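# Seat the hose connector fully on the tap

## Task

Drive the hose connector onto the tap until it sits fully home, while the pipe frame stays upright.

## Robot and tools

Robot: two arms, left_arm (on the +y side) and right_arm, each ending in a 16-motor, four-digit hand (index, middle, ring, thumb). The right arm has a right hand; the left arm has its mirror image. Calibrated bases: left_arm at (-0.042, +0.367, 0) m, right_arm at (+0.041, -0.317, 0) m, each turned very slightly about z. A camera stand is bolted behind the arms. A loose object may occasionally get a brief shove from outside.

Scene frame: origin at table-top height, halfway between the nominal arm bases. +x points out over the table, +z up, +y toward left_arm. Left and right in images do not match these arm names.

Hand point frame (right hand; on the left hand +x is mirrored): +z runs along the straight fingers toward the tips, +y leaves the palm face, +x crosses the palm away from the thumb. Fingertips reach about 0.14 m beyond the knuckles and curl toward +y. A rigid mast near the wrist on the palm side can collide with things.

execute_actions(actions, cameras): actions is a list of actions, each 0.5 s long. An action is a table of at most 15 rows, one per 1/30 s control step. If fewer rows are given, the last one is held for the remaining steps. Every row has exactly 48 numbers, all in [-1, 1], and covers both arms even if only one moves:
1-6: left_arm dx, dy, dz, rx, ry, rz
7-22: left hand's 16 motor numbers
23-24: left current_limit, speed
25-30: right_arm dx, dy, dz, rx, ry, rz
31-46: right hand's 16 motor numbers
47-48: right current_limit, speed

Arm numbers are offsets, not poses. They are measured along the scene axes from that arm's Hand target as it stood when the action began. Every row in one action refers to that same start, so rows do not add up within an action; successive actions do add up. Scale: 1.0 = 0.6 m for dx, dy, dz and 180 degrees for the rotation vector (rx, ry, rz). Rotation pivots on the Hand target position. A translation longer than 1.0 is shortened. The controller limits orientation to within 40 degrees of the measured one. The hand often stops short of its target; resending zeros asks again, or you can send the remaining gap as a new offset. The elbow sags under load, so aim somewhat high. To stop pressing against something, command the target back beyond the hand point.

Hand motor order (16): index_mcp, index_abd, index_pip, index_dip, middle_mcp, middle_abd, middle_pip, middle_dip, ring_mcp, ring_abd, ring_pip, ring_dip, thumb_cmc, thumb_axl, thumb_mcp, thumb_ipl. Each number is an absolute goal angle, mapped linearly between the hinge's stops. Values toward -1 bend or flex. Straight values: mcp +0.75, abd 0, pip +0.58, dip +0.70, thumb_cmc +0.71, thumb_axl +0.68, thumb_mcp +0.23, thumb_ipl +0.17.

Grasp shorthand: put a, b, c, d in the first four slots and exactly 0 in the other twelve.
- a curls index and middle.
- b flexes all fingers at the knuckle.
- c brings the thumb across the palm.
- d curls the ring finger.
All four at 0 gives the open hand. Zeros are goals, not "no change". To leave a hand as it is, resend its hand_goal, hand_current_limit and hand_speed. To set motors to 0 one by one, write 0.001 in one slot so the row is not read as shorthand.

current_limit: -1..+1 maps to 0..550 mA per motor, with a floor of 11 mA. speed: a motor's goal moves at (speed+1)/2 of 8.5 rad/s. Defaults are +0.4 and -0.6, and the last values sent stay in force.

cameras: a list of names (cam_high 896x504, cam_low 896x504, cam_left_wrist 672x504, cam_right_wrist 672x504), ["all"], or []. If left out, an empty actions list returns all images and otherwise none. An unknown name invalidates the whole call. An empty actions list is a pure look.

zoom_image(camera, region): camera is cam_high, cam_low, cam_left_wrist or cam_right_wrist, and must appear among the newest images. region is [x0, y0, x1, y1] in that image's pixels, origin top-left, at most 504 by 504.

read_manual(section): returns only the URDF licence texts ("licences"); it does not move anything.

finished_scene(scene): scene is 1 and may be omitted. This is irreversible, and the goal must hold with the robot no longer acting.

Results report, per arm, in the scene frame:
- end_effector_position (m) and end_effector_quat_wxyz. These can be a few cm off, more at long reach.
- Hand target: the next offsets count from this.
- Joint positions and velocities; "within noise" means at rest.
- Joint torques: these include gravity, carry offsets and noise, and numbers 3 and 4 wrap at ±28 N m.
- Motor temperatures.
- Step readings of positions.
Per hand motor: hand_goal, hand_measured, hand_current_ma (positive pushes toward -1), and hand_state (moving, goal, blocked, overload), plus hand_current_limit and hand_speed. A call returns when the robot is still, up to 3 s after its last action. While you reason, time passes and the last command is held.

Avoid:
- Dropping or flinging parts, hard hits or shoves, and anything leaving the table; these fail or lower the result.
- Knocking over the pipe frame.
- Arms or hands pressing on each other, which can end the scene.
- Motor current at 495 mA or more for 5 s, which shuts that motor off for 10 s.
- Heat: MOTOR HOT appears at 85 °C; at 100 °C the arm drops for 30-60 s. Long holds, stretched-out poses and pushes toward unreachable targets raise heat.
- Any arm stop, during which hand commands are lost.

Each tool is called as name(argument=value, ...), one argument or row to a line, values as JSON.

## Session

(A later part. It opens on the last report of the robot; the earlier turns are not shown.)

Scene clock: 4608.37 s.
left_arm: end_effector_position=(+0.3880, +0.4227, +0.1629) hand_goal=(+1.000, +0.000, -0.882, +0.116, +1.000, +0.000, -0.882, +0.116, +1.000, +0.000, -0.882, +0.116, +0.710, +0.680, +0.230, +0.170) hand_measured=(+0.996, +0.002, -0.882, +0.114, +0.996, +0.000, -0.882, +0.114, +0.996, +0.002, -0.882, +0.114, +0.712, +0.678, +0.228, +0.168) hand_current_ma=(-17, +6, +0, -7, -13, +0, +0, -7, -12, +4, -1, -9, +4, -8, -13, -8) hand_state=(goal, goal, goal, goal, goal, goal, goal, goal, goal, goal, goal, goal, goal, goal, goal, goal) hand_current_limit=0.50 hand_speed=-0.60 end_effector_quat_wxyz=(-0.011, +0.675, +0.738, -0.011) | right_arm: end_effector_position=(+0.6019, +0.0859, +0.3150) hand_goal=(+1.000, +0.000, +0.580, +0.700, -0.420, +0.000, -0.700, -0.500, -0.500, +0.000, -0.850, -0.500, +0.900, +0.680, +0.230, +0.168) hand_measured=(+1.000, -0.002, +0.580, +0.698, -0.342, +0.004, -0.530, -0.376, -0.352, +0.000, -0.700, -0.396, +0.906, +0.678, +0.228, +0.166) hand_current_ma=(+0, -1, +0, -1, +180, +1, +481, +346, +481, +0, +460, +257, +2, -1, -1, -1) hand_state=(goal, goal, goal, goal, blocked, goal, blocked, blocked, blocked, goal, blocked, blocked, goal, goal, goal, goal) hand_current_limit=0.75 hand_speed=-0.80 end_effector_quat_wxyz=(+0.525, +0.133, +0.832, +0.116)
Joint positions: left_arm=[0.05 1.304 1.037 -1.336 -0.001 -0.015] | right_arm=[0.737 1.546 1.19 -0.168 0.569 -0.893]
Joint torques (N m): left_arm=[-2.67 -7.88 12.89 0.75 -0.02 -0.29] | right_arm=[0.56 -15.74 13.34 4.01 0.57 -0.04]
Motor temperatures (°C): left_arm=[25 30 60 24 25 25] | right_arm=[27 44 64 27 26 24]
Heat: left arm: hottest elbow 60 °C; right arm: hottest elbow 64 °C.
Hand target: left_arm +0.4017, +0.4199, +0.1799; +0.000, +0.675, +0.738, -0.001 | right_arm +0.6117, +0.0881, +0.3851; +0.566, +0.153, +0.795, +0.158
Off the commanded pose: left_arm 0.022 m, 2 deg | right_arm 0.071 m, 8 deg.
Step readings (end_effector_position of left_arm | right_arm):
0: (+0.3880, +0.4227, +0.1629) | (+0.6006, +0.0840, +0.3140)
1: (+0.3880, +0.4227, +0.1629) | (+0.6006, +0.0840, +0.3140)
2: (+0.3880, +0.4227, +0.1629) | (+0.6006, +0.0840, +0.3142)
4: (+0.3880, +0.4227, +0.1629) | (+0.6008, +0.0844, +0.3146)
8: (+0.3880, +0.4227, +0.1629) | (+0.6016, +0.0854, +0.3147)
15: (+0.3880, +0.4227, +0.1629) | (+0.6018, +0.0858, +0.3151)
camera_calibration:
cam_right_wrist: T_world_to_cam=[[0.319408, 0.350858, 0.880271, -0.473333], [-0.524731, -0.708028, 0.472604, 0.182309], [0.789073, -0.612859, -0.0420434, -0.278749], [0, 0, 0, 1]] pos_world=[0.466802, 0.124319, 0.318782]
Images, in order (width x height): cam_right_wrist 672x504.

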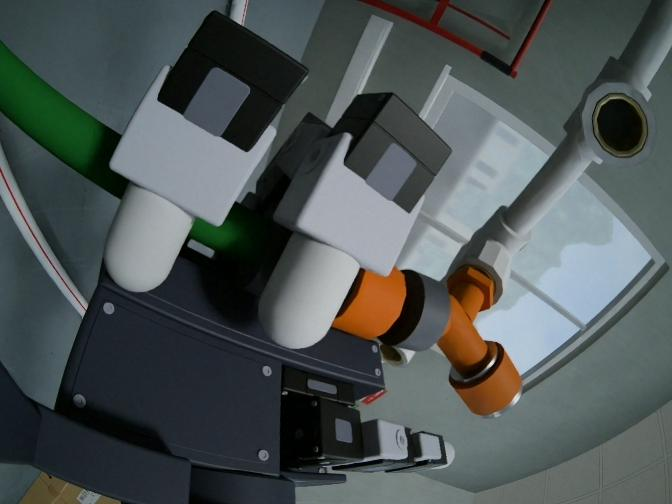

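execute_actions(
  actions=[
    [[0,0,0,0,0,0,1,0,-0.883,0.116,1,0,-0.883,0.116,1,0,-0.883,0.116,0.71,0.68,0.23,0.17,0.5,-0.6,0.002,-0.002,0.008,0,0,0,1,0,0.58,0.7,-0.42,0,-0.7,-0.5,-0.5,0,-0.85,-0.5,0.9,0.68,0.23,0.168,0.75,-0.8],[0,0,0,0,0,0,1,0,-0.883,0.116,1,0,-0.883,0.116,1,0,-0.883,0.116,0.71,0.68,0.23,0.17,0.5,-0.6,0.005,-0.004,0.018,0,0,0,1,0,0.58,0.7,-0.42,0,-0.7,-0.5,-0.5,0,-0.85,-0.5,0.9,0.68,0.23,0.168,0.75,-0.8]],
  ],
  cameras=["cam_right_wrist", "cam_high"],
)

zoom_image(
  camera="cam_right_wrist",
  region=[320, 240, 530, 380],
)

Scene clock: 4622.17 s.
left_arm: end_effector_position=(+0.3880, +0.4227, +0.1629) hand_goal=(+1.000, +0.000, -0.882, +0.116, +1.000, +0.000, -0.882, +0.116, +1.000, +0.000, -0.882, +0.116, +0.710, +0.680, +0.230, +0.170) hand_measured=(+0.996, +0.002, -0.882, +0.114, +0.996, +0.000, -0.882, +0.114, +0.996, +0.002, -0.882, +0.114, +0.712, +0.678, +0.228, +0.168) hand_current_ma=(-17, +6, +0, -7, -13, +0, +0, -7, -12, +4, -1, -9, +4, -8, -13, -8) hand_state=(goal, goal, goal, goal, goal, goal, goal, goal, goal, goal, goal, goal, goal, goal, goal, goal) hand_current_limit=0.50 hand_speed=-0.60 end_effector_quat_wxyz=(-0.011, +0.675, +0.738, -0.011) | right_arm: end_effector_position=(+0.6019, +0.0861, +0.3147) hand_goal=(+1.000, +0.000, +0.580, +0.700, -0.420, +0.000, -0.700, -0.500, -0.500, +0.000, -0.850, -0.500, +0.900, +0.680, +0.230, +0.168) hand_measured=(+1.000, -0.002, +0.580, +0.698, -0.342, +0.004, -0.530, -0.376, -0.352, +0.000, -0.700, -0.396, +0.906, +0.678, +0.228, +0.166) hand_current_ma=(+0, -1, +0, -1, +180, +1, +481, +346, +481, +0, +460, +257, +2, -1, -1, -1) hand_state=(goal, goal, goal, goal, blocked, goal, blocked, blocked, blocked, goal, blocked, blocked, goal, goal, goal, goal) hand_current_limit=0.75 hand_speed=-0.80 end_effector_quat_wxyz=(+0.524, +0.131, +0.833, +0.117)
Joint positions: left_arm=[0.05 1.304 1.037 -1.336 -0.001 -0.015] | right_arm=[0.736 1.546 1.19 -0.168 0.565 -0.896]
Joint torques (N m): left_arm=[-2.55 -7.88 12.88 0.75 -0.02 -0.3] | right_arm=[0.03 -16.38 14.71 2.92 0.48 0]
Motor temperatures (°C): left_arm=[25 30 60 24 25 25] | right_arm=[27 44 64 27 26 24]
Heat: left arm: hottest elbow 60 °C; right arm: hottest elbow 64 °C.
Hand target: left_arm +0.4017, +0.4199, +0.1799; +0.000, +0.675, +0.738, -0.001 | right_arm +0.6147, +0.0858, +0.3959; +0.566, +0.153, +0.795, +0.158
Off the commanded pose: left_arm 0.022 m, 2 deg | right_arm 0.082 m, 8 deg.
Step readings (end_effector_position of left_arm | right_arm):
0: (+0.3880, +0.4227, +0.1629) | (+0.6019, +0.0859, +0.3150)
1: (+0.3880, +0.4227, +0.1629) | (+0.6019, +0.0859, +0.3150)
2: (+0.3880, +0.4227, +0.1629) | (+0.6019, +0.0859, +0.3150)
4: (+0.3880, +0.4227, +0.1629) | (+0.6019, +0.0859, +0.3149)
8: (+0.3880, +0.4227, +0.1629) | (+0.6020, +0.0859, +0.3147)
15: (+0.3880, +0.4227, +0.1629) | (+0.6019, +0.0861, +0.3147)
camera_calibration:
cam_right_wrist: T_world_to_cam=[[0.319148, 0.352998, 0.87951, -0.472919], [-0.5215, -0.709484, 0.473994, 0.180356], [0.791317, -0.609938, -0.0423426, -0.280181], [0, 0, 0, 1]] pos_world=[0.466699, 0.124006, 0.318585]
Images, in order (width x height): cam_high 896x504, cam_right_wrist 672x504.

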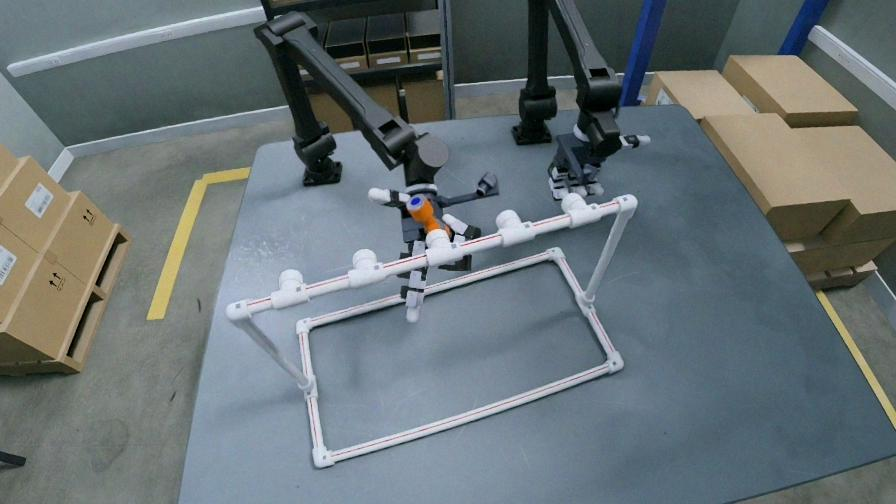

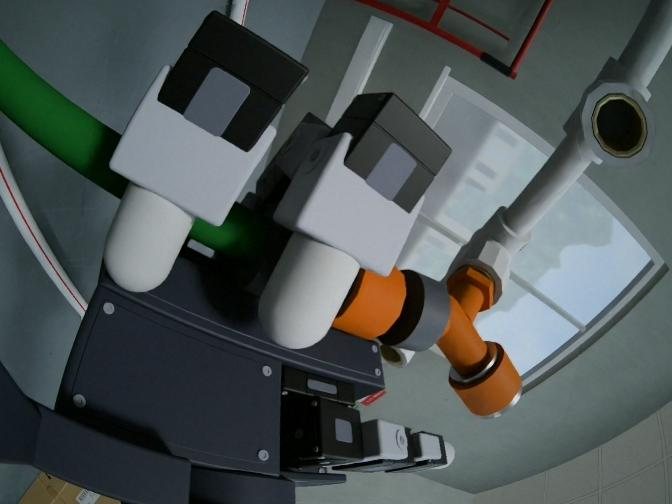

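Scaled by 2.400 from the camera's 672x504 image, which has a finer 960x720 frame.

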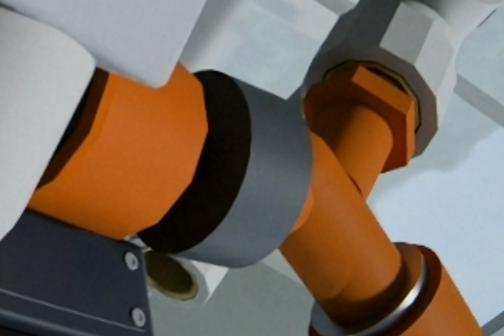

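execute_actions(
  actions=[],
)

zoom_image(
  camera="cam_low",
  region=[400, 130, 570, 330],
)

zoom_image(
  camera="cam_high",
  region=[395, 190, 475, 250],
)

Scene clock: 4640.57 s.
left_arm: end_effector_position=(+0.3880, +0.4227, +0.1629) hand_goal=(+1.000, +0.000, -0.882, +0.116, +1.000, +0.000, -0.882, +0.116, +1.000, +0.000, -0.882, +0.116, +0.710, +0.680, +0.230, +0.170) hand_measured=(+0.996, +0.002, -0.882, +0.114, +0.996, +0.000, -0.882, +0.114, +0.996, +0.002, -0.882, +0.114, +0.712, +0.678, +0.228, +0.168) hand_current_ma=(-17, +6, +0, -7, -13, +0, +0, -7, -12, +4, -1, -9, +4, -8, -13, -8) hand_state=(goal, goal, goal, goal, goal, goal, goal, goal, goal, goal, goal, goal, goal, goal, goal, goal) hand_current_limit=0.50 hand_speed=-0.60 end_effector_quat_wxyz=(-0.011, +0.675, +0.738, -0.011) | right_arm: end_effector_position=(+0.6019, +0.0861, +0.3147) hand_goal=(+1.000, +0.000, +0.580, +0.700, -0.420, +0.000, -0.700, -0.500, -0.500, +0.000, -0.850, -0.500, +0.900, +0.680, +0.230, +0.168) hand_measured=(+1.000, -0.002, +0.580, +0.698, -0.342, +0.004, -0.530, -0.376, -0.352, +0.000, -0.700, -0.396, +0.906, +0.678, +0.228, +0.166) hand_current_ma=(+0, -1, +0, -1, +180, +1, +481, +346, +481, +0, +460, +257, +2, -1, -1, -1) hand_state=(goal, goal, goal, goal, blocked, goal, blocked, blocked, blocked, goal, blocked, blocked, goal, goal, goal, goal) hand_current_limit=0.75 hand_speed=-0.80 end_effector_quat_wxyz=(+0.524, +0.131, +0.833, +0.117)
Joint positions: left_arm=[0.05 1.304 1.037 -1.336 -0.001 -0.015] | right_arm=[0.736 1.546 1.19 -0.168 0.565 -0.896]
Joint velocities: within noise
Joint torques (N m): left_arm=[-2.61 -7.82 12.86 0.75 -0.02 -0.3] | right_arm=[0.09 -16.44 14.78 3.08 0.49 -0.02]
Motor temperatures (°C): left_arm=[25 30 60 24 25 25] | right_arm=[27 44 64 27 26 24]
Heat: left arm: hottest elbow 60 °C; right arm: hottest elbow 64 °C.
Hand target: left_arm +0.4017, +0.4199, +0.1799; +0.000, +0.675, +0.738, -0.001 | right_arm +0.6147, +0.0858, +0.3959; +0.566, +0.153, +0.795, +0.158
Off the commanded pose: left_arm 0.022 m, 2 deg | right_arm 0.082 m, 8 deg.
camera_calibration:
cam_left_wrist: T_world_to_cam=[[-0.57827, -0.814968, 0.0378216, 0.531614], [-0.521952, 0.405191, 0.750591, -0.138238], [-0.627032, 0.414303, -0.659684, 0.303028], [0, 0, 0, 1]] pos_world=[0.425272, 0.363716, 0.283556]
cam_right_wrist: T_world_to_cam=[[0.319148, 0.352998, 0.87951, -0.472919], [-0.5215, -0.709484, 0.473994, 0.180356], [0.791317, -0.609938, -0.0423426, -0.280181], [0, 0, 0, 1]] pos_world=[0.466699, 0.124006, 0.318585]

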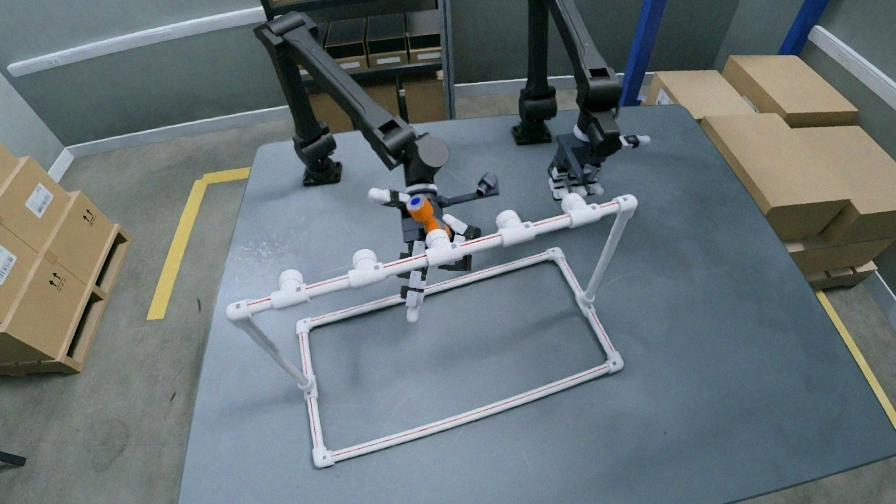

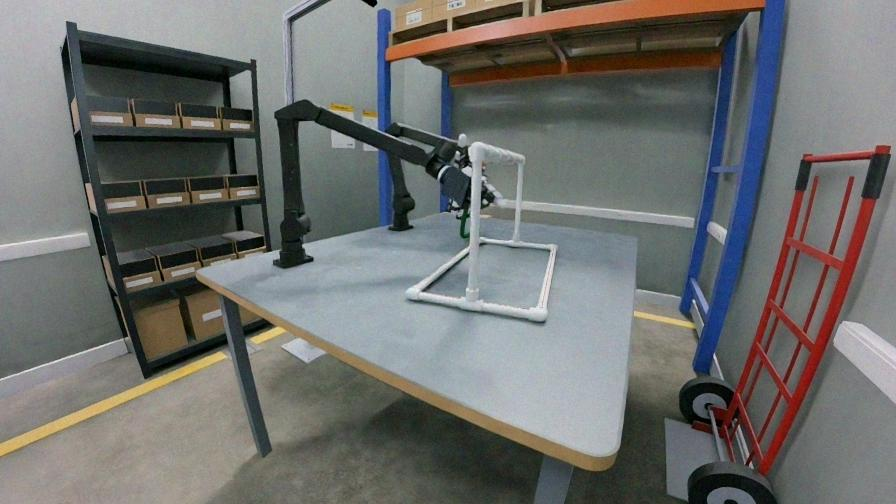

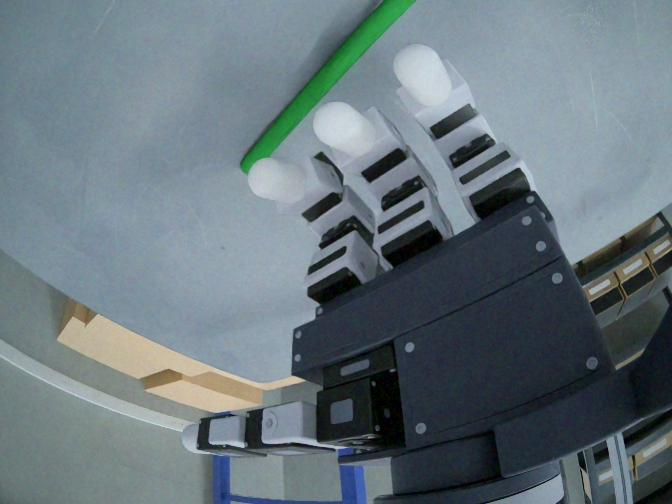

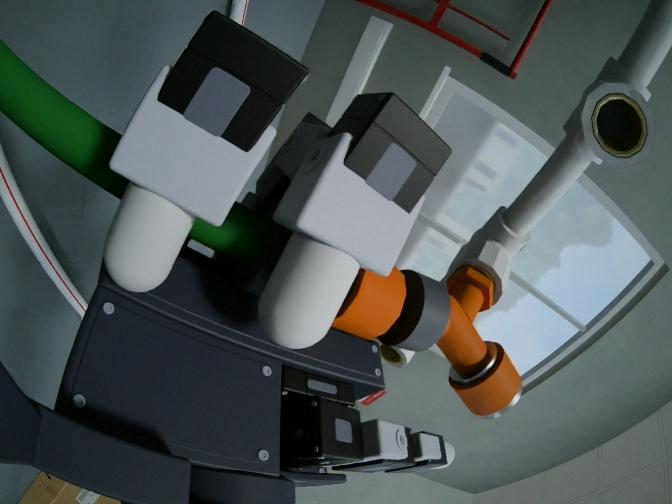

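Scaled by 2.520 from the camera's 896x504 image, which has a finer 1280x720 frame.

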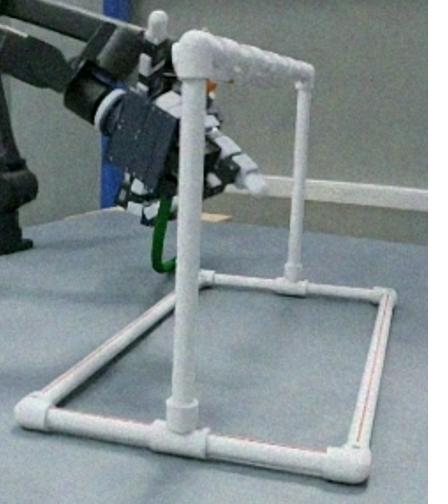

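Scaled by 6.300 from the camera's 896x504 image, which has a finer 1280x720 frame.

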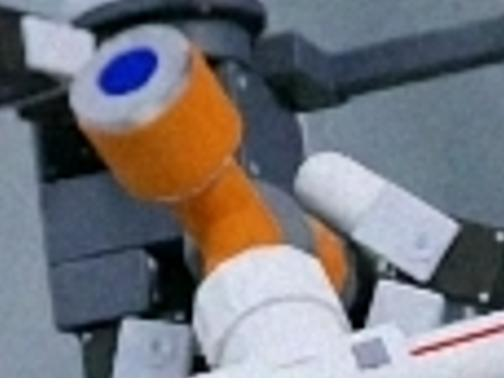

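execute_actions(
  actions=[
    [[0,0,0.06,0,0,0,1,0,-0.883,0.116,1,0,-0.883,0.116,1,0,-0.883,0.116,0.71,0.68,0.23,0.17,0.5,-0.6,0,0,-0.01,0,0,0,1,0,0.58,0.7,-0.42,0,-0.7,-0.5,-0.5,0,-0.85,-0.5,0.9,0.68,0.23,0.168,0.75,-0.8],[0,0,0.12,0,-0.05,0,1,0,-0.883,0.116,1,0,-0.883,0.116,1,0,-0.883,0.116,0.71,0.68,0.23,0.17,0.5,-0.6,0,0,-0.03,0,0,0,1,0,0.58,0.7,-0.42,0,-0.7,-0.5,-0.5,0,-0.85,-0.5,0.9,0.68,0.23,0.168,0.75,-0.8]],
    [[0.02,0,0.06,0,-0.08,0,1,0,-0.883,0.116,1,0,-0.883,0.116,1,0,-0.883,0.116,0.71,0.68,0.23,0.17,0.5,-0.6,0,0,0,0,0,0,1,0,0.58,0.7,-0.42,0,-0.7,-0.5,-0.5,0,-0.85,-0.5,0.9,0.68,0.23,0.168,0.75,-0.8],[0.04,0,0.14,0,-0.14,0,1,0,-0.883,0.116,1,0,-0.883,0.116,1,0,-0.883,0.116,0.71,0.68,0.23,0.17,0.5,-0.6,0,0,0,0,0,0,1,0,0.58,0.7,-0.42,0,-0.7,-0.5,-0.5,0,-0.85,-0.5,0.9,0.68,0.23,0.168,0.75,-0.8]],
    [[0.02,0,0.06,0,-0.08,0,1,0,-0.883,0.116,1,0,-0.883,0.116,1,0,-0.883,0.116,0.71,0.68,0.23,0.17,0.5,-0.6,0,0,0,0,0,0,1,0,0.58,0.7,-0.42,0,-0.7,-0.5,-0.5,0,-0.85,-0.5,0.9,0.68,0.23,0.168,0.75,-0.8],[0.04,0,0.14,0,-0.15,0,1,0,-0.883,0.116,1,0,-0.883,0.116,1,0,-0.883,0.116,0.71,0.68,0.23,0.17,0.5,-0.6,0,0,0,0,0,0,1,0,0.58,0.7,-0.42,0,-0.7,-0.5,-0.5,0,-0.85,-0.5,0.9,0.68,0.23,0.168,0.75,-0.8]],
  ],
  cameras=["cam_high"],
)

Scene clock: 4845.87 s.
left_arm: end_effector_position=(+0.4461, +0.4162, +0.4117) hand_goal=(+1.000, +0.000, -0.882, +0.116, +1.000, +0.000, -0.882, +0.116, +1.000, +0.000, -0.882, +0.116, +0.710, +0.680, +0.230, +0.170) hand_measured=(+1.000, +0.002, -0.882, +0.114, +1.000, +0.000, -0.882, +0.114, +1.000, +0.002, -0.882, +0.114, +0.716, +0.678, +0.226, +0.168) hand_current_ma=(+0, +6, +1, -7, +0, +0, +1, -7, +0, +4, +1, -8, +22, -8, -13, -8) hand_state=(goal, goal, goal, goal, goal, goal, goal, goal, goal, goal, goal, goal, goal, goal, goal, goal) hand_current_limit=0.50 hand_speed=-0.60 end_effector_quat_wxyz=(+0.367, +0.592, +0.635, +0.336) | right_arm: end_effector_position=(+0.6038, +0.0878, +0.3157) hand_goal=(+1.000, +0.000, +0.580, +0.700, -0.420, +0.000, -0.700, -0.500, -0.500, +0.000, -0.850, -0.500, +0.900, +0.680, +0.230, +0.168) hand_measured=(+1.000, -0.002, +0.580, +0.698, -0.342, +0.004, -0.530, -0.376, -0.352, +0.000, -0.700, -0.396, +0.906, +0.678, +0.228, +0.166) hand_current_ma=(+0, -1, +0, -1, +180, +1, +481, +346, +481, +0, +460, +257, +2, -1, -1, -1) hand_state=(goal, goal, goal, goal, blocked, goal, blocked, blocked, blocked, goal, blocked, blocked, goal, goal, goal, goal) hand_current_limit=0.75 hand_speed=-0.80 end_effector_quat_wxyz=(+0.529, +0.131, +0.830, +0.120)
Joint positions: left_arm=[0.05 0.932 0.907 -0.507 0.071 -0.038] | right_arm=[0.735 1.552 1.19 -0.147 0.564 -0.901]
Joint torques (N m): left_arm=[-1.38 -4.72 12.21 4.01 -0.11 -0.3] | right_arm=[0.26 -15.79 12.6 3.99 0.5 0.04]
Motor temperatures (°C): left_arm=[25 30 61 24 25 25] | right_arm=[27 46 68 27 26 24]
Heat: left arm: hottest elbow 61 °C; right arm: hottest elbow 68 °C.
Hand target: left_arm +0.4497, +0.4199, +0.4200; +0.375, +0.582, +0.635, +0.343 | right_arm +0.6148, +0.0856, +0.3781; +0.566, +0.153, +0.795, +0.158
Off the commanded pose: left_arm 0.010 m, 2 deg | right_arm 0.063 m, 8 deg.
Step readings (end_effector_position of left_arm | right_arm):
0: (+0.3880, +0.4227, +0.1629) | (+0.6019, +0.0861, +0.3147)
1: (+0.3878, +0.4227, +0.1628) | (+0.6019, +0.0861, +0.3147)
2: (+0.3869, +0.4226, +0.1633) | (+0.6019, +0.0861, +0.3147)
4: (+0.3856, +0.4217, +0.1676) | (+0.6020, +0.0862, +0.3149)
8: (+0.3836, +0.4207, +0.1951) | (+0.6030, +0.0869, +0.3152)
15: (+0.3886, +0.4210, +0.2334) | (+0.6037, +0.0877, +0.3157)
16: (+0.3889, +0.4209, +0.2336) | (+0.6037, +0.0878, +0.3155)
17: (+0.3910, +0.4205, +0.2353) | (+0.6037, +0.0878, +0.3156)
19: (+0.4016, +0.4191, +0.2472) | (+0.6038, +0.0878, +0.3157)
23: (+0.4111, +0.4174, +0.2995) | (+0.6038, +0.0878, +0.3157)
30: (+0.4171, +0.4174, +0.3438) | (+0.6038, +0.0878, +0.3157)
31: (+0.4182, +0.4174, +0.3417) | (+0.6038, +0.0878, +0.3157)
32: (+0.4207, +0.4170, +0.3408) | (+0.6038, +0.0878, +0.3157)
34: (+0.4295, +0.4155, +0.3456) | (+0.6038, +0.0878, +0.3157)
38: (+0.4373, +0.4144, +0.3743) | (+0.6038, +0.0878, +0.3157)
45: (+0.4431, +0.4155, +0.4169) | (+0.6038, +0.0878, +0.3157)
Images, in order (width x height): cam_high 896x504.

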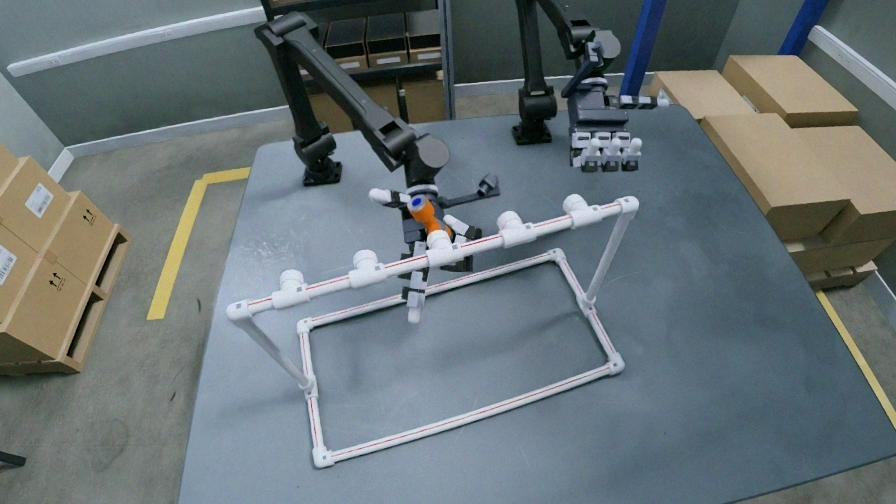

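execute_actions(
  actions=[
    [[0.06,-0.02,0.07,0,-0.04,0,1,0,-0.883,0.116,1,0,-0.883,0.116,1,0,-0.883,0.116,0.71,0.68,0.23,0.17,0.5,-0.6,0,0,0,0,0,0,1,0,0.58,0.7,-0.42,0,-0.7,-0.5,-0.5,0,-0.85,-0.5,0.9,0.68,0.23,0.168,0.75,-0.8],[0.133,-0.05,0.16,0,-0.09,0,1,0,-0.883,0.116,1,0,-0.883,0.116,1,0,-0.883,0.116,0.71,0.68,0.23,0.17,0.5,-0.6,0,0,0,0,0,0,1,0,0.58,0.7,-0.42,0,-0.7,-0.5,-0.5,0,-0.85,-0.5,0.9,0.68,0.23,0.168,0.75,-0.8]],
    [[0.06,-0.05,0.05,0,-0.04,0,1,0,-0.883,0.116,1,0,-0.883,0.116,1,0,-0.883,0.116,0.71,0.68,0.23,0.17,0.5,-0.6,0,0,0,0,0,0,1,0,0.58,0.7,-0.42,0,-0.7,-0.5,-0.5,0,-0.85,-0.5,0.9,0.68,0.23,0.168,0.75,-0.8],[0.133,-0.1,0.11,0,-0.08,0,1,0,-0.883,0.116,1,0,-0.883,0.116,1,0,-0.883,0.116,0.71,0.68,0.23,0.17,0.5,-0.6,0,0,0,0,0,0,1,0,0.58,0.7,-0.42,0,-0.7,-0.5,-0.5,0,-0.85,-0.5,0.9,0.68,0.23,0.168,0.75,-0.8]],
    [[0.05,-0.06,0,0,0,0,1,0,-0.883,0.116,1,0,-0.883,0.116,1,0,-0.883,0.116,0.71,0.68,0.23,0.17,0.5,-0.6,0,0,0,0,0,0,1,0,0.58,0.7,-0.42,0,-0.7,-0.5,-0.5,0,-0.85,-0.5,0.9,0.68,0.23,0.168,0.75,-0.8],[0.1,-0.13,0,0,0,0,1,0,-0.883,0.116,1,0,-0.883,0.116,1,0,-0.883,0.116,0.71,0.68,0.23,0.17,0.5,-0.6,0,0,0,0,0,0,1,0,0.58,0.7,-0.42,0,-0.7,-0.5,-0.5,0,-0.85,-0.5,0.9,0.68,0.23,0.168,0.75,-0.8]],
  ],
  cameras=["cam_high", "cam_low", "cam_left_wrist"],
)

Scene clock: 4877.07 s.
left_arm: end_effector_position=(+0.6667, +0.2455, +0.5400) hand_goal=(+1.000, +0.000, -0.882, +0.116, +1.000, +0.000, -0.882, +0.116, +1.000, +0.000, -0.882, +0.116, +0.710, +0.680, +0.230, +0.170) hand_measured=(+1.000, +0.002, -0.882, +0.114, +1.000, +0.000, -0.882, +0.114, +1.000, +0.002, -0.882, +0.114, +0.720, +0.678, +0.228, +0.168) hand_current_ma=(+0, +6, +1, -7, +0, +0, +1, -7, +0, +4, +1, -8, +38, -8, -6, -7) hand_state=(goal, goal, goal, goal, goal, goal, goal, goal, goal, goal, goal, goal, goal, goal, goal, goal) hand_current_limit=0.50 hand_speed=-0.60 end_effector_quat_wxyz=(+0.516, +0.489, +0.524, +0.469) | right_arm: end_effector_position=(+0.6066, +0.0863, +0.3160) hand_goal=(+1.000, +0.000, +0.580, +0.700, -0.420, +0.000, -0.700, -0.500, -0.500, +0.000, -0.850, -0.500, +0.900, +0.680, +0.230, +0.168) hand_measured=(+1.000, -0.002, +0.580, +0.698, -0.340, +0.002, -0.536, -0.376, -0.354, +0.000, -0.700, -0.396, +0.906, +0.678, +0.228, +0.166) hand_current_ma=(+0, -1, +0, -1, +190, +1, +481, +345, +481, +0, +460, +256, +2, -1, -1, -1) hand_state=(goal, goal, goal, goal, blocked, goal, blocked, blocked, blocked, goal, blocked, blocked, goal, goal, goal, goal) hand_current_limit=0.75 hand_speed=-0.80 end_effector_quat_wxyz=(+0.531, +0.133, +0.828, +0.122)
Joint positions: left_arm=[-0.296 1.595 1.482 0.083 -0.258 -0.09] | right_arm=[0.73 1.556 1.19 -0.135 0.562 -0.901]
Joint torques (N m): left_arm=[-0.97 -15.33 16.72 2.92 -0.22 -0.05] | right_arm=[0.67 -15.85 12.62 3.56 0.54 0.04]
Motor temperatures (°C): left_arm=[25 30 61 24 25 25] | right_arm=[27 44 66 28 26 24]
Heat: left arm: hottest elbow 61 °C; right arm: hottest elbow 66 °C.
Hand target: left_arm +0.6693, +0.2519, +0.5820; +0.530, +0.471, +0.513, +0.484 | right_arm +0.6148, +0.0856, +0.3780; +0.566, +0.153, +0.795, +0.158
Off the commanded pose: left_arm 0.043 m, 3 deg | right_arm 0.062 m, 7 deg.
Step readings (end_effector_position of left_arm | right_arm):
0: (+0.4461, +0.4162, +0.4117) | (+0.6038, +0.0878, +0.3157)
1: (+0.4462, +0.4164, +0.4119) | (+0.6038, +0.0878, +0.3157)
2: (+0.4474, +0.4172, +0.4138) | (+0.6038, +0.0878, +0.3157)
4: (+0.4560, +0.4175, +0.4238) | (+0.6038, +0.0878, +0.3157)
8: (+0.4868, +0.4000, +0.4486) | (+0.6038, +0.0878, +0.3157)
15: (+0.5168, +0.3876, +0.4680) | (+0.6038, +0.0878, +0.3157)
16: (+0.5185, +0.3882, +0.4689) | (+0.6038, +0.0878, +0.3157)
17: (+0.5205, +0.3888, +0.4713) | (+0.6038, +0.0878, +0.3157)
19: (+0.5299, +0.3869, +0.4847) | (+0.6038, +0.0878, +0.3157)
23: (+0.5628, +0.3536, +0.5187) | (+0.6038, +0.0878, +0.3158)
30: (+0.5970, +0.3246, +0.5367) | (+0.6064, +0.0860, +0.3162)
31: (+0.5991, +0.3246, +0.5380) | (+0.6065, +0.0865, +0.3159)
32: (+0.6015, +0.3253, +0.5391) | (+0.6066, +0.0864, +0.3160)
34: (+0.6109, +0.3235, +0.5437) | (+0.6066, +0.0863, +0.3160)
38: (+0.6395, +0.2912, +0.5482) | (+0.6066, +0.0863, +0.3160)
45: (+0.6646, +0.2406, +0.5281) | (+0.6066, +0.0863, +0.3160)
camera_calibration:
cam_left_wrist: T_world_to_cam=[[-0.0464013, -0.810776, -0.583514, 0.513897], [-0.743412, 0.418202, -0.521964, 0.627549], [0.667223, 0.409571, -0.622146, -0.0820711], [0, 0, 0, 1]] pos_world=[0.545133, 0.187827, 0.576364]
Images, in order (width x height): cam_high 896x504, cam_low 896x504, cam_left_wrist 672x504.

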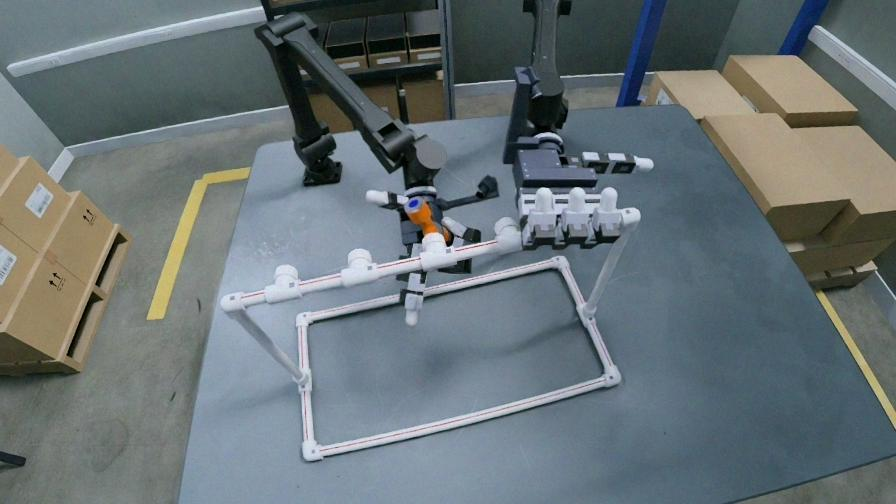

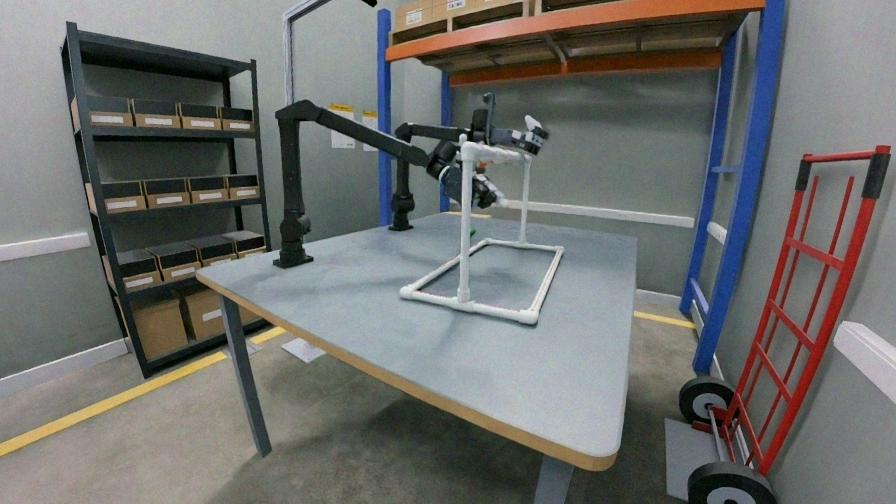

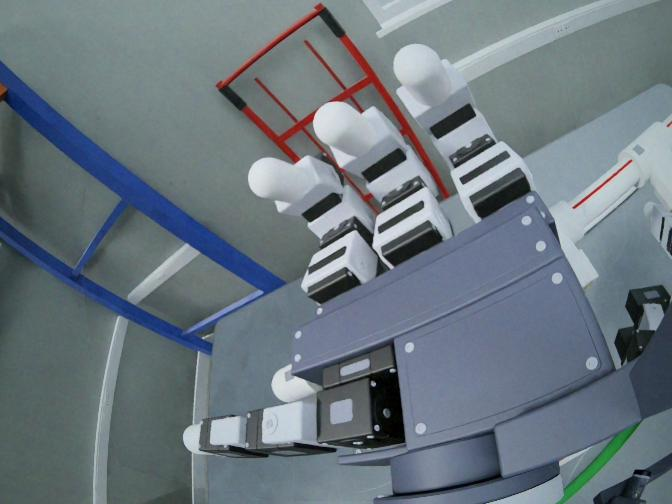

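execute_actions(
  actions=[],
  cameras=["cam_right_wrist", "cam_high", "cam_low"],
)

zoom_image(
  camera="cam_right_wrist",
  region=[320, 240, 530, 380],
)

zoom_image(
  camera="cam_high",
  region=[380, 130, 660, 330],
)

zoom_image(
  camera="cam_low",
  region=[400, 80, 570, 330],
)

Scene clock: 4889.73 s.
left_arm: end_effector_position=(+0.6667, +0.2455, +0.5400) hand_goal=(+1.000, +0.000, -0.882, +0.116, +1.000, +0.000, -0.882, +0.116, +1.000, +0.000, -0.882, +0.116, +0.710, +0.680, +0.230, +0.170) hand_measured=(+1.000, +0.002, -0.882, +0.114, +1.000, +0.000, -0.882, +0.114, +1.000, +0.002, -0.882, +0.114, +0.720, +0.678, +0.228, +0.168) hand_current_ma=(+0, +6, +1, -7, +0, +0, +1, -7, +0, +4, +1, -8, +38, -8, -6, -7) hand_state=(goal, goal, goal, goal, goal, goal, goal, goal, goal, goal, goal, goal, goal, goal, goal, goal) hand_current_limit=0.50 hand_speed=-0.60 end_effector_quat_wxyz=(+0.516, +0.489, +0.524, +0.469) | right_arm: end_effector_position=(+0.6066, +0.0863, +0.3160) hand_goal=(+1.000, +0.000, +0.580, +0.700, -0.420, +0.000, -0.700, -0.500, -0.500, +0.000, -0.850, -0.500, +0.900, +0.680, +0.230, +0.168) hand_measured=(+1.000, -0.002, +0.580, +0.698, -0.340, +0.002, -0.536, -0.376, -0.354, +0.000, -0.700, -0.396, +0.906, +0.678, +0.228, +0.166) hand_current_ma=(+0, -1, +0, -1, +190, +1, +481, +345, +481, +0, +460, +256, +2, -1, -1, -1) hand_state=(goal, goal, goal, goal, blocked, goal, blocked, blocked, blocked, goal, blocked, blocked, goal, goal, goal, goal) hand_current_limit=0.75 hand_speed=-0.80 end_effector_quat_wxyz=(+0.531, +0.133, +0.828, +0.122)
Joint positions: left_arm=[-0.296 1.595 1.482 0.083 -0.258 -0.09] | right_arm=[0.73 1.556 1.19 -0.135 0.562 -0.901]
Joint velocities: within noise
Joint torques (N m): left_arm=[-0.97 -15.33 16.8 2.88 -0.22 -0.04] | right_arm=[0.32 -16.44 12.67 3.45 0.58 0.08]
Motor temperatures (°C): left_arm=[25 30 59 24 25 25] | right_arm=[27 44 65 28 26 24]
Heat: left arm: hottest elbow 59 °C; right arm: hottest elbow 65 °C.
Hand target: left_arm +0.6693, +0.2519, +0.5820; +0.530, +0.471, +0.513, +0.484 | right_arm +0.6148, +0.0856, +0.3780; +0.566, +0.153, +0.795, +0.158
Off the commanded pose: left_arm 0.043 m, 3 deg | right_arm 0.062 m, 7 deg.
camera_calibration:
cam_right_wrist: T_world_to_cam=[[0.30373, 0.343128, 0.888826, -0.46841], [-0.529934, -0.714435, 0.456895, 0.193341], [0.791781, -0.609792, -0.0351603, -0.286258], [0, 0, 0, 1]] pos_world=[0.471382, 0.124297, 0.317933]
Images, in order (width x height): cam_high 896x504, cam_low 896x504, cam_right_wrist 672x504.

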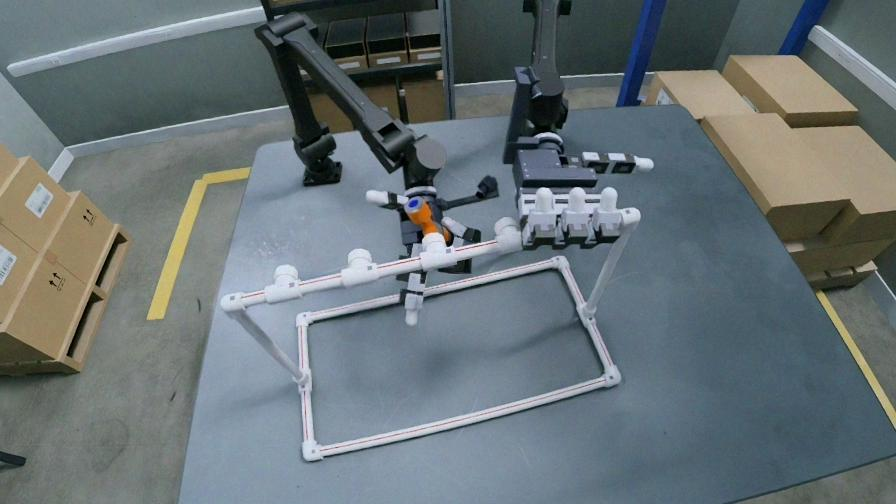

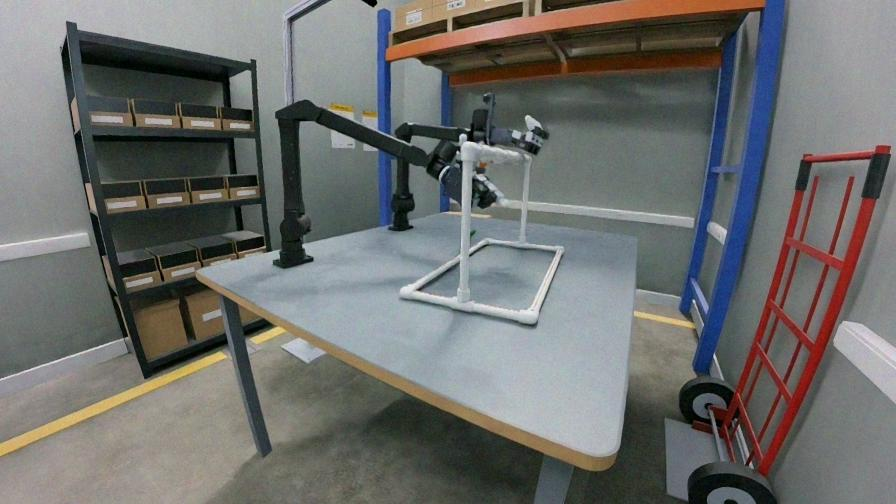

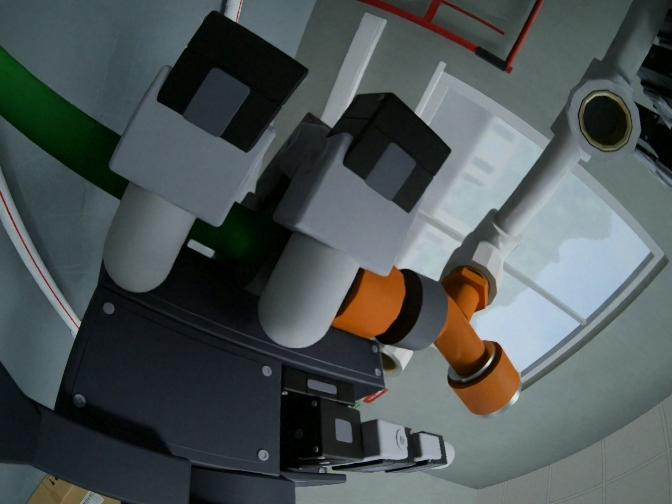

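Scaled by 2.400 from the camera's 672x504 image, which has a finer 960x720 frame.

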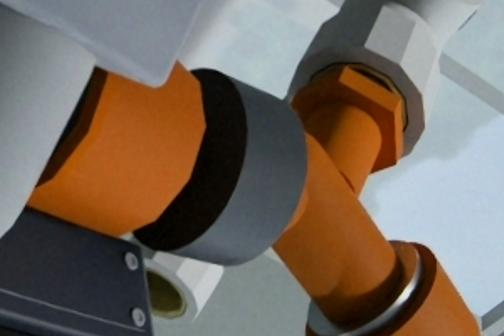

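Scaled by 1.800 from the camera's 896x504 image, which has a finer 1280x720 frame.

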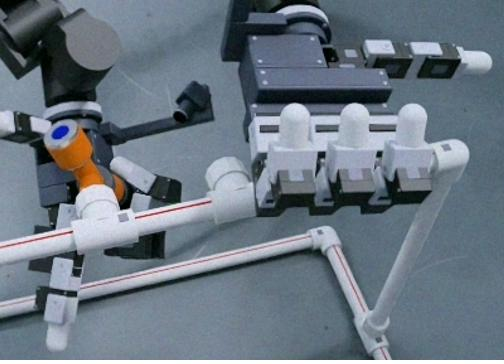

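Scaled by 2.016 from the camera's 896x504 image, which has a finer 1280x720 frame.

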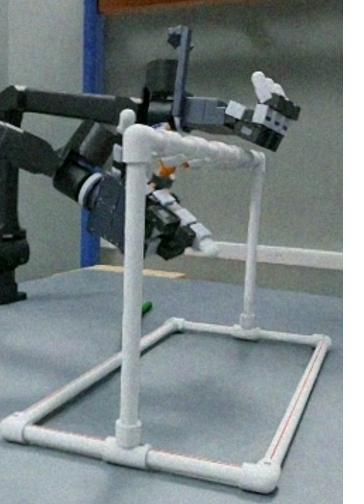

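execute_actions(
  actions=[
    [[0,0,0.035,0,0,0,0.4,0,-0.883,0.116,0.4,0,-0.883,0.116,0.4,0,-0.883,0.116,0.71,0.68,0.23,0.17,0.5,-0.6,0,0,0,0,0,0,1,0,0.58,0.7,-0.42,0,-0.7,-0.5,-0.5,0,-0.85,-0.5,0.9,0.68,0.23,0.168,0.75,-0.8]],
    [[0.05,-0.01,0,0,0,0,0.4,0,-0.883,0.116,0.4,0,-0.883,0.116,0.4,0,-0.883,0.116,0.71,0.68,0.23,0.17,0.5,-0.6,0,0,0,0,0,0,1,0,0.58,0.7,-0.42,0,-0.7,-0.5,-0.5,0,-0.85,-0.5,0.9,0.68,0.23,0.168,0.75,-0.8]],
  ],
  cameras=["cam_high", "cam_low"],
)

zoom_image(
  camera="cam_low",
  region=[420, 80, 570, 280],
)

Scene clock: 4934.00 s.
left_arm: end_effector_position=(+0.6979, +0.2385, +0.5644) hand_goal=(+0.400, +0.000, -0.882, +0.116, +0.400, +0.000, -0.882, +0.116, +0.400, +0.000, -0.882, +0.116, +0.710, +0.680, +0.230, +0.170) hand_measured=(+0.416, +0.002, -0.882, +0.114, +0.414, +0.000, -0.882, +0.114, +0.416, +0.002, -0.882, +0.114, +0.720, +0.678, +0.228, +0.168) hand_current_ma=(+67, +6, +1, -7, +52, +0, +1, -7, +65, +4, +1, -8, +38, -8, -6, -7) hand_state=(goal, goal, goal, goal, goal, goal, goal, goal, goal, goal, goal, goal, goal, goal, goal, goal) hand_current_limit=0.50 hand_speed=-0.60 end_effector_quat_wxyz=(+0.516, +0.488, +0.524, +0.470) | right_arm: end_effector_position=(+0.6066, +0.0863, +0.3160) hand_goal=(+1.000, +0.000, +0.580, +0.700, -0.420, +0.000, -0.700, -0.500, -0.500, +0.000, -0.850, -0.500, +0.900, +0.680, +0.230, +0.168) hand_measured=(+1.000, -0.002, +0.580, +0.698, -0.340, +0.002, -0.536, -0.376, -0.354, +0.000, -0.700, -0.396, +0.906, +0.678, +0.228, +0.166) hand_current_ma=(+0, -1, +0, -1, +190, +1, +481, +345, +481, +0, +460, +256, +2, -1, -1, -1) hand_state=(goal, goal, goal, goal, blocked, goal, blocked, blocked, blocked, goal, blocked, blocked, goal, goal, goal, goal) hand_current_limit=0.75 hand_speed=-0.80 end_effector_quat_wxyz=(+0.531, +0.133, +0.828, +0.122)
Joint positions: left_arm=[-0.294 1.675 1.644 0.005 -0.258 -0.09] | right_arm=[0.73 1.556 1.19 -0.135 0.562 -0.901]
Joint torques (N m): left_arm=[-0.79 -15.97 17.2 2.86 -0.08 -0.03] | right_arm=[0.32 -15.74 12.6 3.52 0.59 0.06]
Motor temperatures (°C): left_arm=[25 32 61 24 25 25] | right_arm=[27 44 64 28 26 24]
Heat: left arm: hottest elbow 61 °C; right arm: hottest elbow 64 °C.
Hand target: left_arm +0.6993, +0.2459, +0.6029; +0.530, +0.471, +0.513, +0.484 | right_arm +0.6148, +0.0856, +0.3780; +0.566, +0.153, +0.795, +0.158
Off the commanded pose: left_arm 0.039 m, 3 deg | right_arm 0.063 m, 7 deg.
Step readings (end_effector_position of left_arm | right_arm):
0: (+0.6667, +0.2455, +0.5400) | (+0.6066, +0.0863, +0.3160)
1: (+0.6667, +0.2454, +0.5399) | (+0.6066, +0.0863, +0.3160)
2: (+0.6670, +0.2454, +0.5401) | (+0.6066, +0.0863, +0.3160)
4: (+0.6680, +0.2451, +0.5409) | (+0.6066, +0.0863, +0.3160)
8: (+0.6686, +0.2449, +0.5503) | (+0.6066, +0.0863, +0.3160)
15: (+0.6680, +0.2451, +0.5641) | (+0.6066, +0.0863, +0.3160)
16: (+0.6680, +0.2451, +0.5650) | (+0.6066, +0.0863, +0.3160)
17: (+0.6687, +0.2449, +0.5660) | (+0.6066, +0.0863, +0.3160)
19: (+0.6733, +0.2439, +0.5702) | (+0.6066, +0.0863, +0.3160)
23: (+0.6854, +0.2414, +0.5763) | (+0.6066, +0.0863, +0.3160)
30: (+0.6967, +0.2388, +0.5643) | (+0.6066, +0.0863, +0.3160)
Images, in order (width x height): cam_high 896x504, cam_low 896x504.

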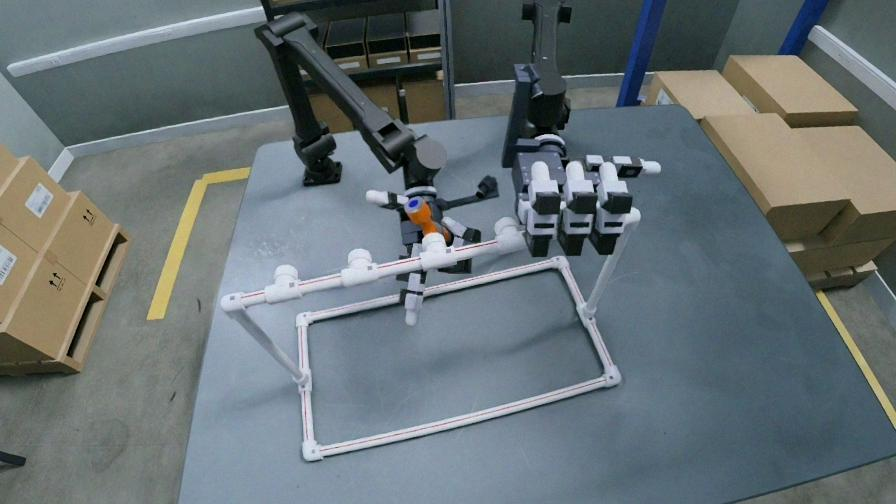

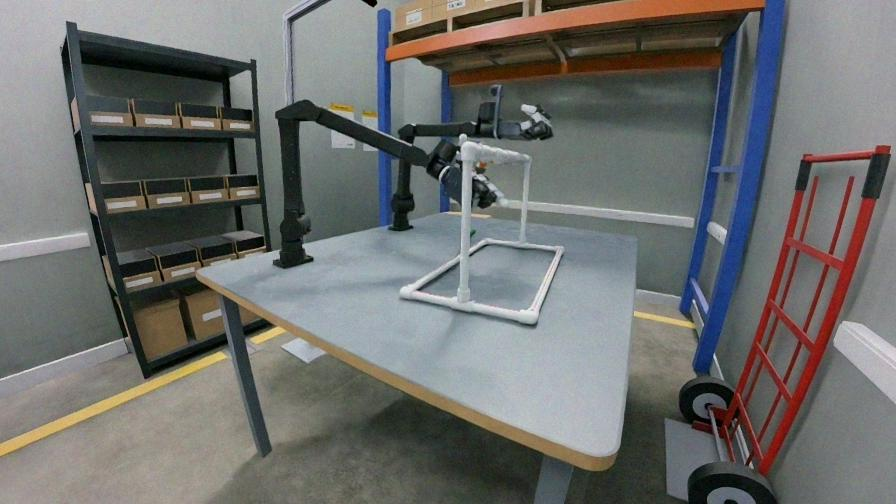

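Scaled by 2.520 from the camera's 896x504 image, which has a finer 1280x720 frame.

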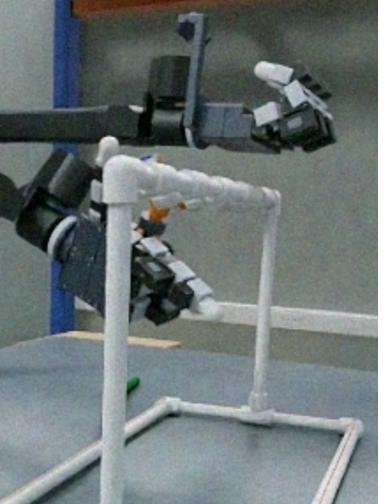

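execute_actions(
  actions=[
    [[0,0,-0.04,0,0,0,0.4,0,-0.883,0.116,0.4,0,-0.883,0.116,0.4,0,-0.883,0.116,0.71,0.68,0.23,0.17,0.5,-0.6,0,0,0,0,0,0,1,0,0.58,0.7,-0.42,0,-0.7,-0.5,-0.5,0,-0.85,-0.5,0.9,0.68,0.23,0.168,0.75,-0.8],[0,0,-0.085,0,0,0,0.4,0,-0.883,0.116,0.4,0,-0.883,0.116,0.4,0,-0.883,0.116,0.71,0.68,0.23,0.17,0.5,-0.6,0,0,0,0,0,0,1,0,0.58,0.7,-0.42,0,-0.7,-0.5,-0.5,0,-0.85,-0.5,0.9,0.68,0.23,0.168,0.75,-0.8]],
    [[0,0,-0.02,0,0,0,0.4,0,-0.883,0.116,0.4,0,-0.883,0.116,0.4,0,-0.883,0.116,0.71,0.68,0.23,0.17,0.5,-0.6,0,0,0,0,0,0,1,0,0.58,0.7,-0.42,0,-0.7,-0.5,-0.5,0,-0.85,-0.5,0.9,0.68,0.23,0.168,0.75,-0.8]],
  ],
  cameras=["cam_low"],
)

zoom_image(
  camera="cam_low",
  region=[420, 80, 570, 280],
)

Scene clock: 4955.23 s.
left_arm: end_effector_position=(+0.6975, +0.2389, +0.5332) hand_goal=(+0.400, +0.000, -0.882, +0.116, +0.400, +0.000, -0.882, +0.116, +0.400, +0.000, -0.882, +0.116, +0.710, +0.680, +0.230, +0.170) hand_measured=(+0.416, +0.002, -0.882, +0.114, +0.412, +0.000, -0.882, +0.114, +0.416, +0.002, -0.882, +0.114, +0.720, +0.678, +0.228, +0.168) hand_current_ma=(+62, +6, +1, -7, +48, +0, +1, -7, +60, +4, +1, -8, +38, -8, -6, -7) hand_state=(goal, goal, goal, goal, goal, goal, goal, goal, goal, goal, goal, goal, goal, goal, goal, goal) hand_current_limit=0.50 hand_speed=-0.60 end_effector_quat_wxyz=(+0.526, +0.478, +0.518, +0.475) | right_arm: end_effector_position=(+0.6066, +0.0863, +0.3160) hand_goal=(+1.000, +0.000, +0.580, +0.700, -0.420, +0.000, -0.700, -0.500, -0.500, +0.000, -0.850, -0.500, +0.900, +0.680, +0.230, +0.168) hand_measured=(+1.000, -0.002, +0.580, +0.698, -0.340, +0.002, -0.536, -0.376, -0.354, +0.000, -0.700, -0.396, +0.906, +0.678, +0.228, +0.166) hand_current_ma=(+0, -1, +0, -1, +190, +1, +481, +345, +481, +0, +460, +256, +2, -1, -1, -1) hand_state=(goal, goal, goal, goal, blocked, goal, blocked, blocked, blocked, goal, blocked, blocked, goal, goal, goal, goal) hand_current_limit=0.75 hand_speed=-0.80 end_effector_quat_wxyz=(+0.531, +0.133, +0.828, +0.122)
Joint positions: left_arm=[-0.293 1.689 1.56 0.134 -0.258 -0.09] | right_arm=[0.73 1.556 1.19 -0.135 0.562 -0.901]
Joint torques (N m): left_arm=[-0.85 -15.74 12.16 3.95 -0.06 -0.04] | right_arm=[0.21 -16.21 12.72 3.41 0.55 0.03]
Motor temperatures (°C): left_arm=[25 31 64 24 25 25] | right_arm=[27 44 64 28 26 24]
Heat: left arm: hottest elbow 64 °C; right arm: hottest elbow 64 °C.
Hand target: left_arm +0.6994, +0.2458, +0.5398; +0.530, +0.471, +0.513, +0.484 | right_arm +0.6148, +0.0856, +0.3780; +0.566, +0.153, +0.795, +0.158
Off the commanded pose: left_arm 0.010 m, 2 deg | right_arm 0.063 m, 7 deg.
Step readings (end_effector_position of left_arm | right_arm):
0: (+0.6979, +0.2385, +0.5644) | (+0.6066, +0.0863, +0.3160)
1: (+0.6979, +0.2385, +0.5644) | (+0.6066, +0.0863, +0.3160)
2: (+0.6979, +0.2385, +0.5645) | (+0.6066, +0.0863, +0.3160)
4: (+0.6969, +0.2388, +0.5661) | (+0.6066, +0.0863, +0.3160)
8: (+0.6943, +0.2395, +0.5621) | (+0.6066, +0.0863, +0.3160)
15: (+0.6985, +0.2386, +0.5423) | (+0.6066, +0.0863, +0.3160)
16: (+0.6991, +0.2385, +0.5408) | (+0.6066, +0.0863, +0.3160)
17: (+0.6992, +0.2385, +0.5396) | (+0.6066, +0.0863, +0.3160)
19: (+0.6985, +0.2386, +0.5382) | (+0.6066, +0.0863, +0.3160)
23: (+0.6979, +0.2388, +0.5344) | (+0.6066, +0.0863, +0.3160)
30: (+0.6976, +0.2389, +0.5329) | (+0.6066, +0.0863, +0.3160)
Images, in order (width x height): cam_low 896x504.

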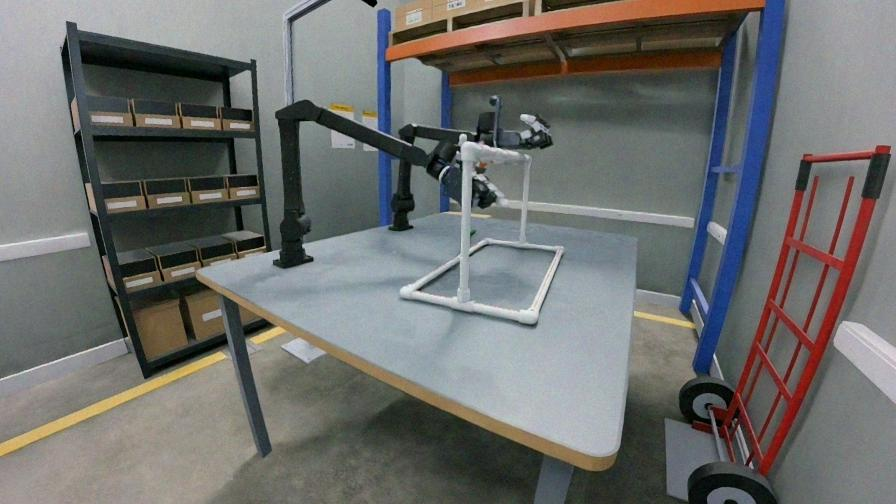

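Scaled by 2.520 from the camera's 896x504 image, which has a finer 1280x720 frame.

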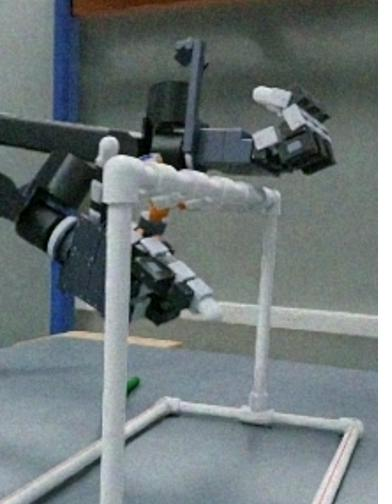

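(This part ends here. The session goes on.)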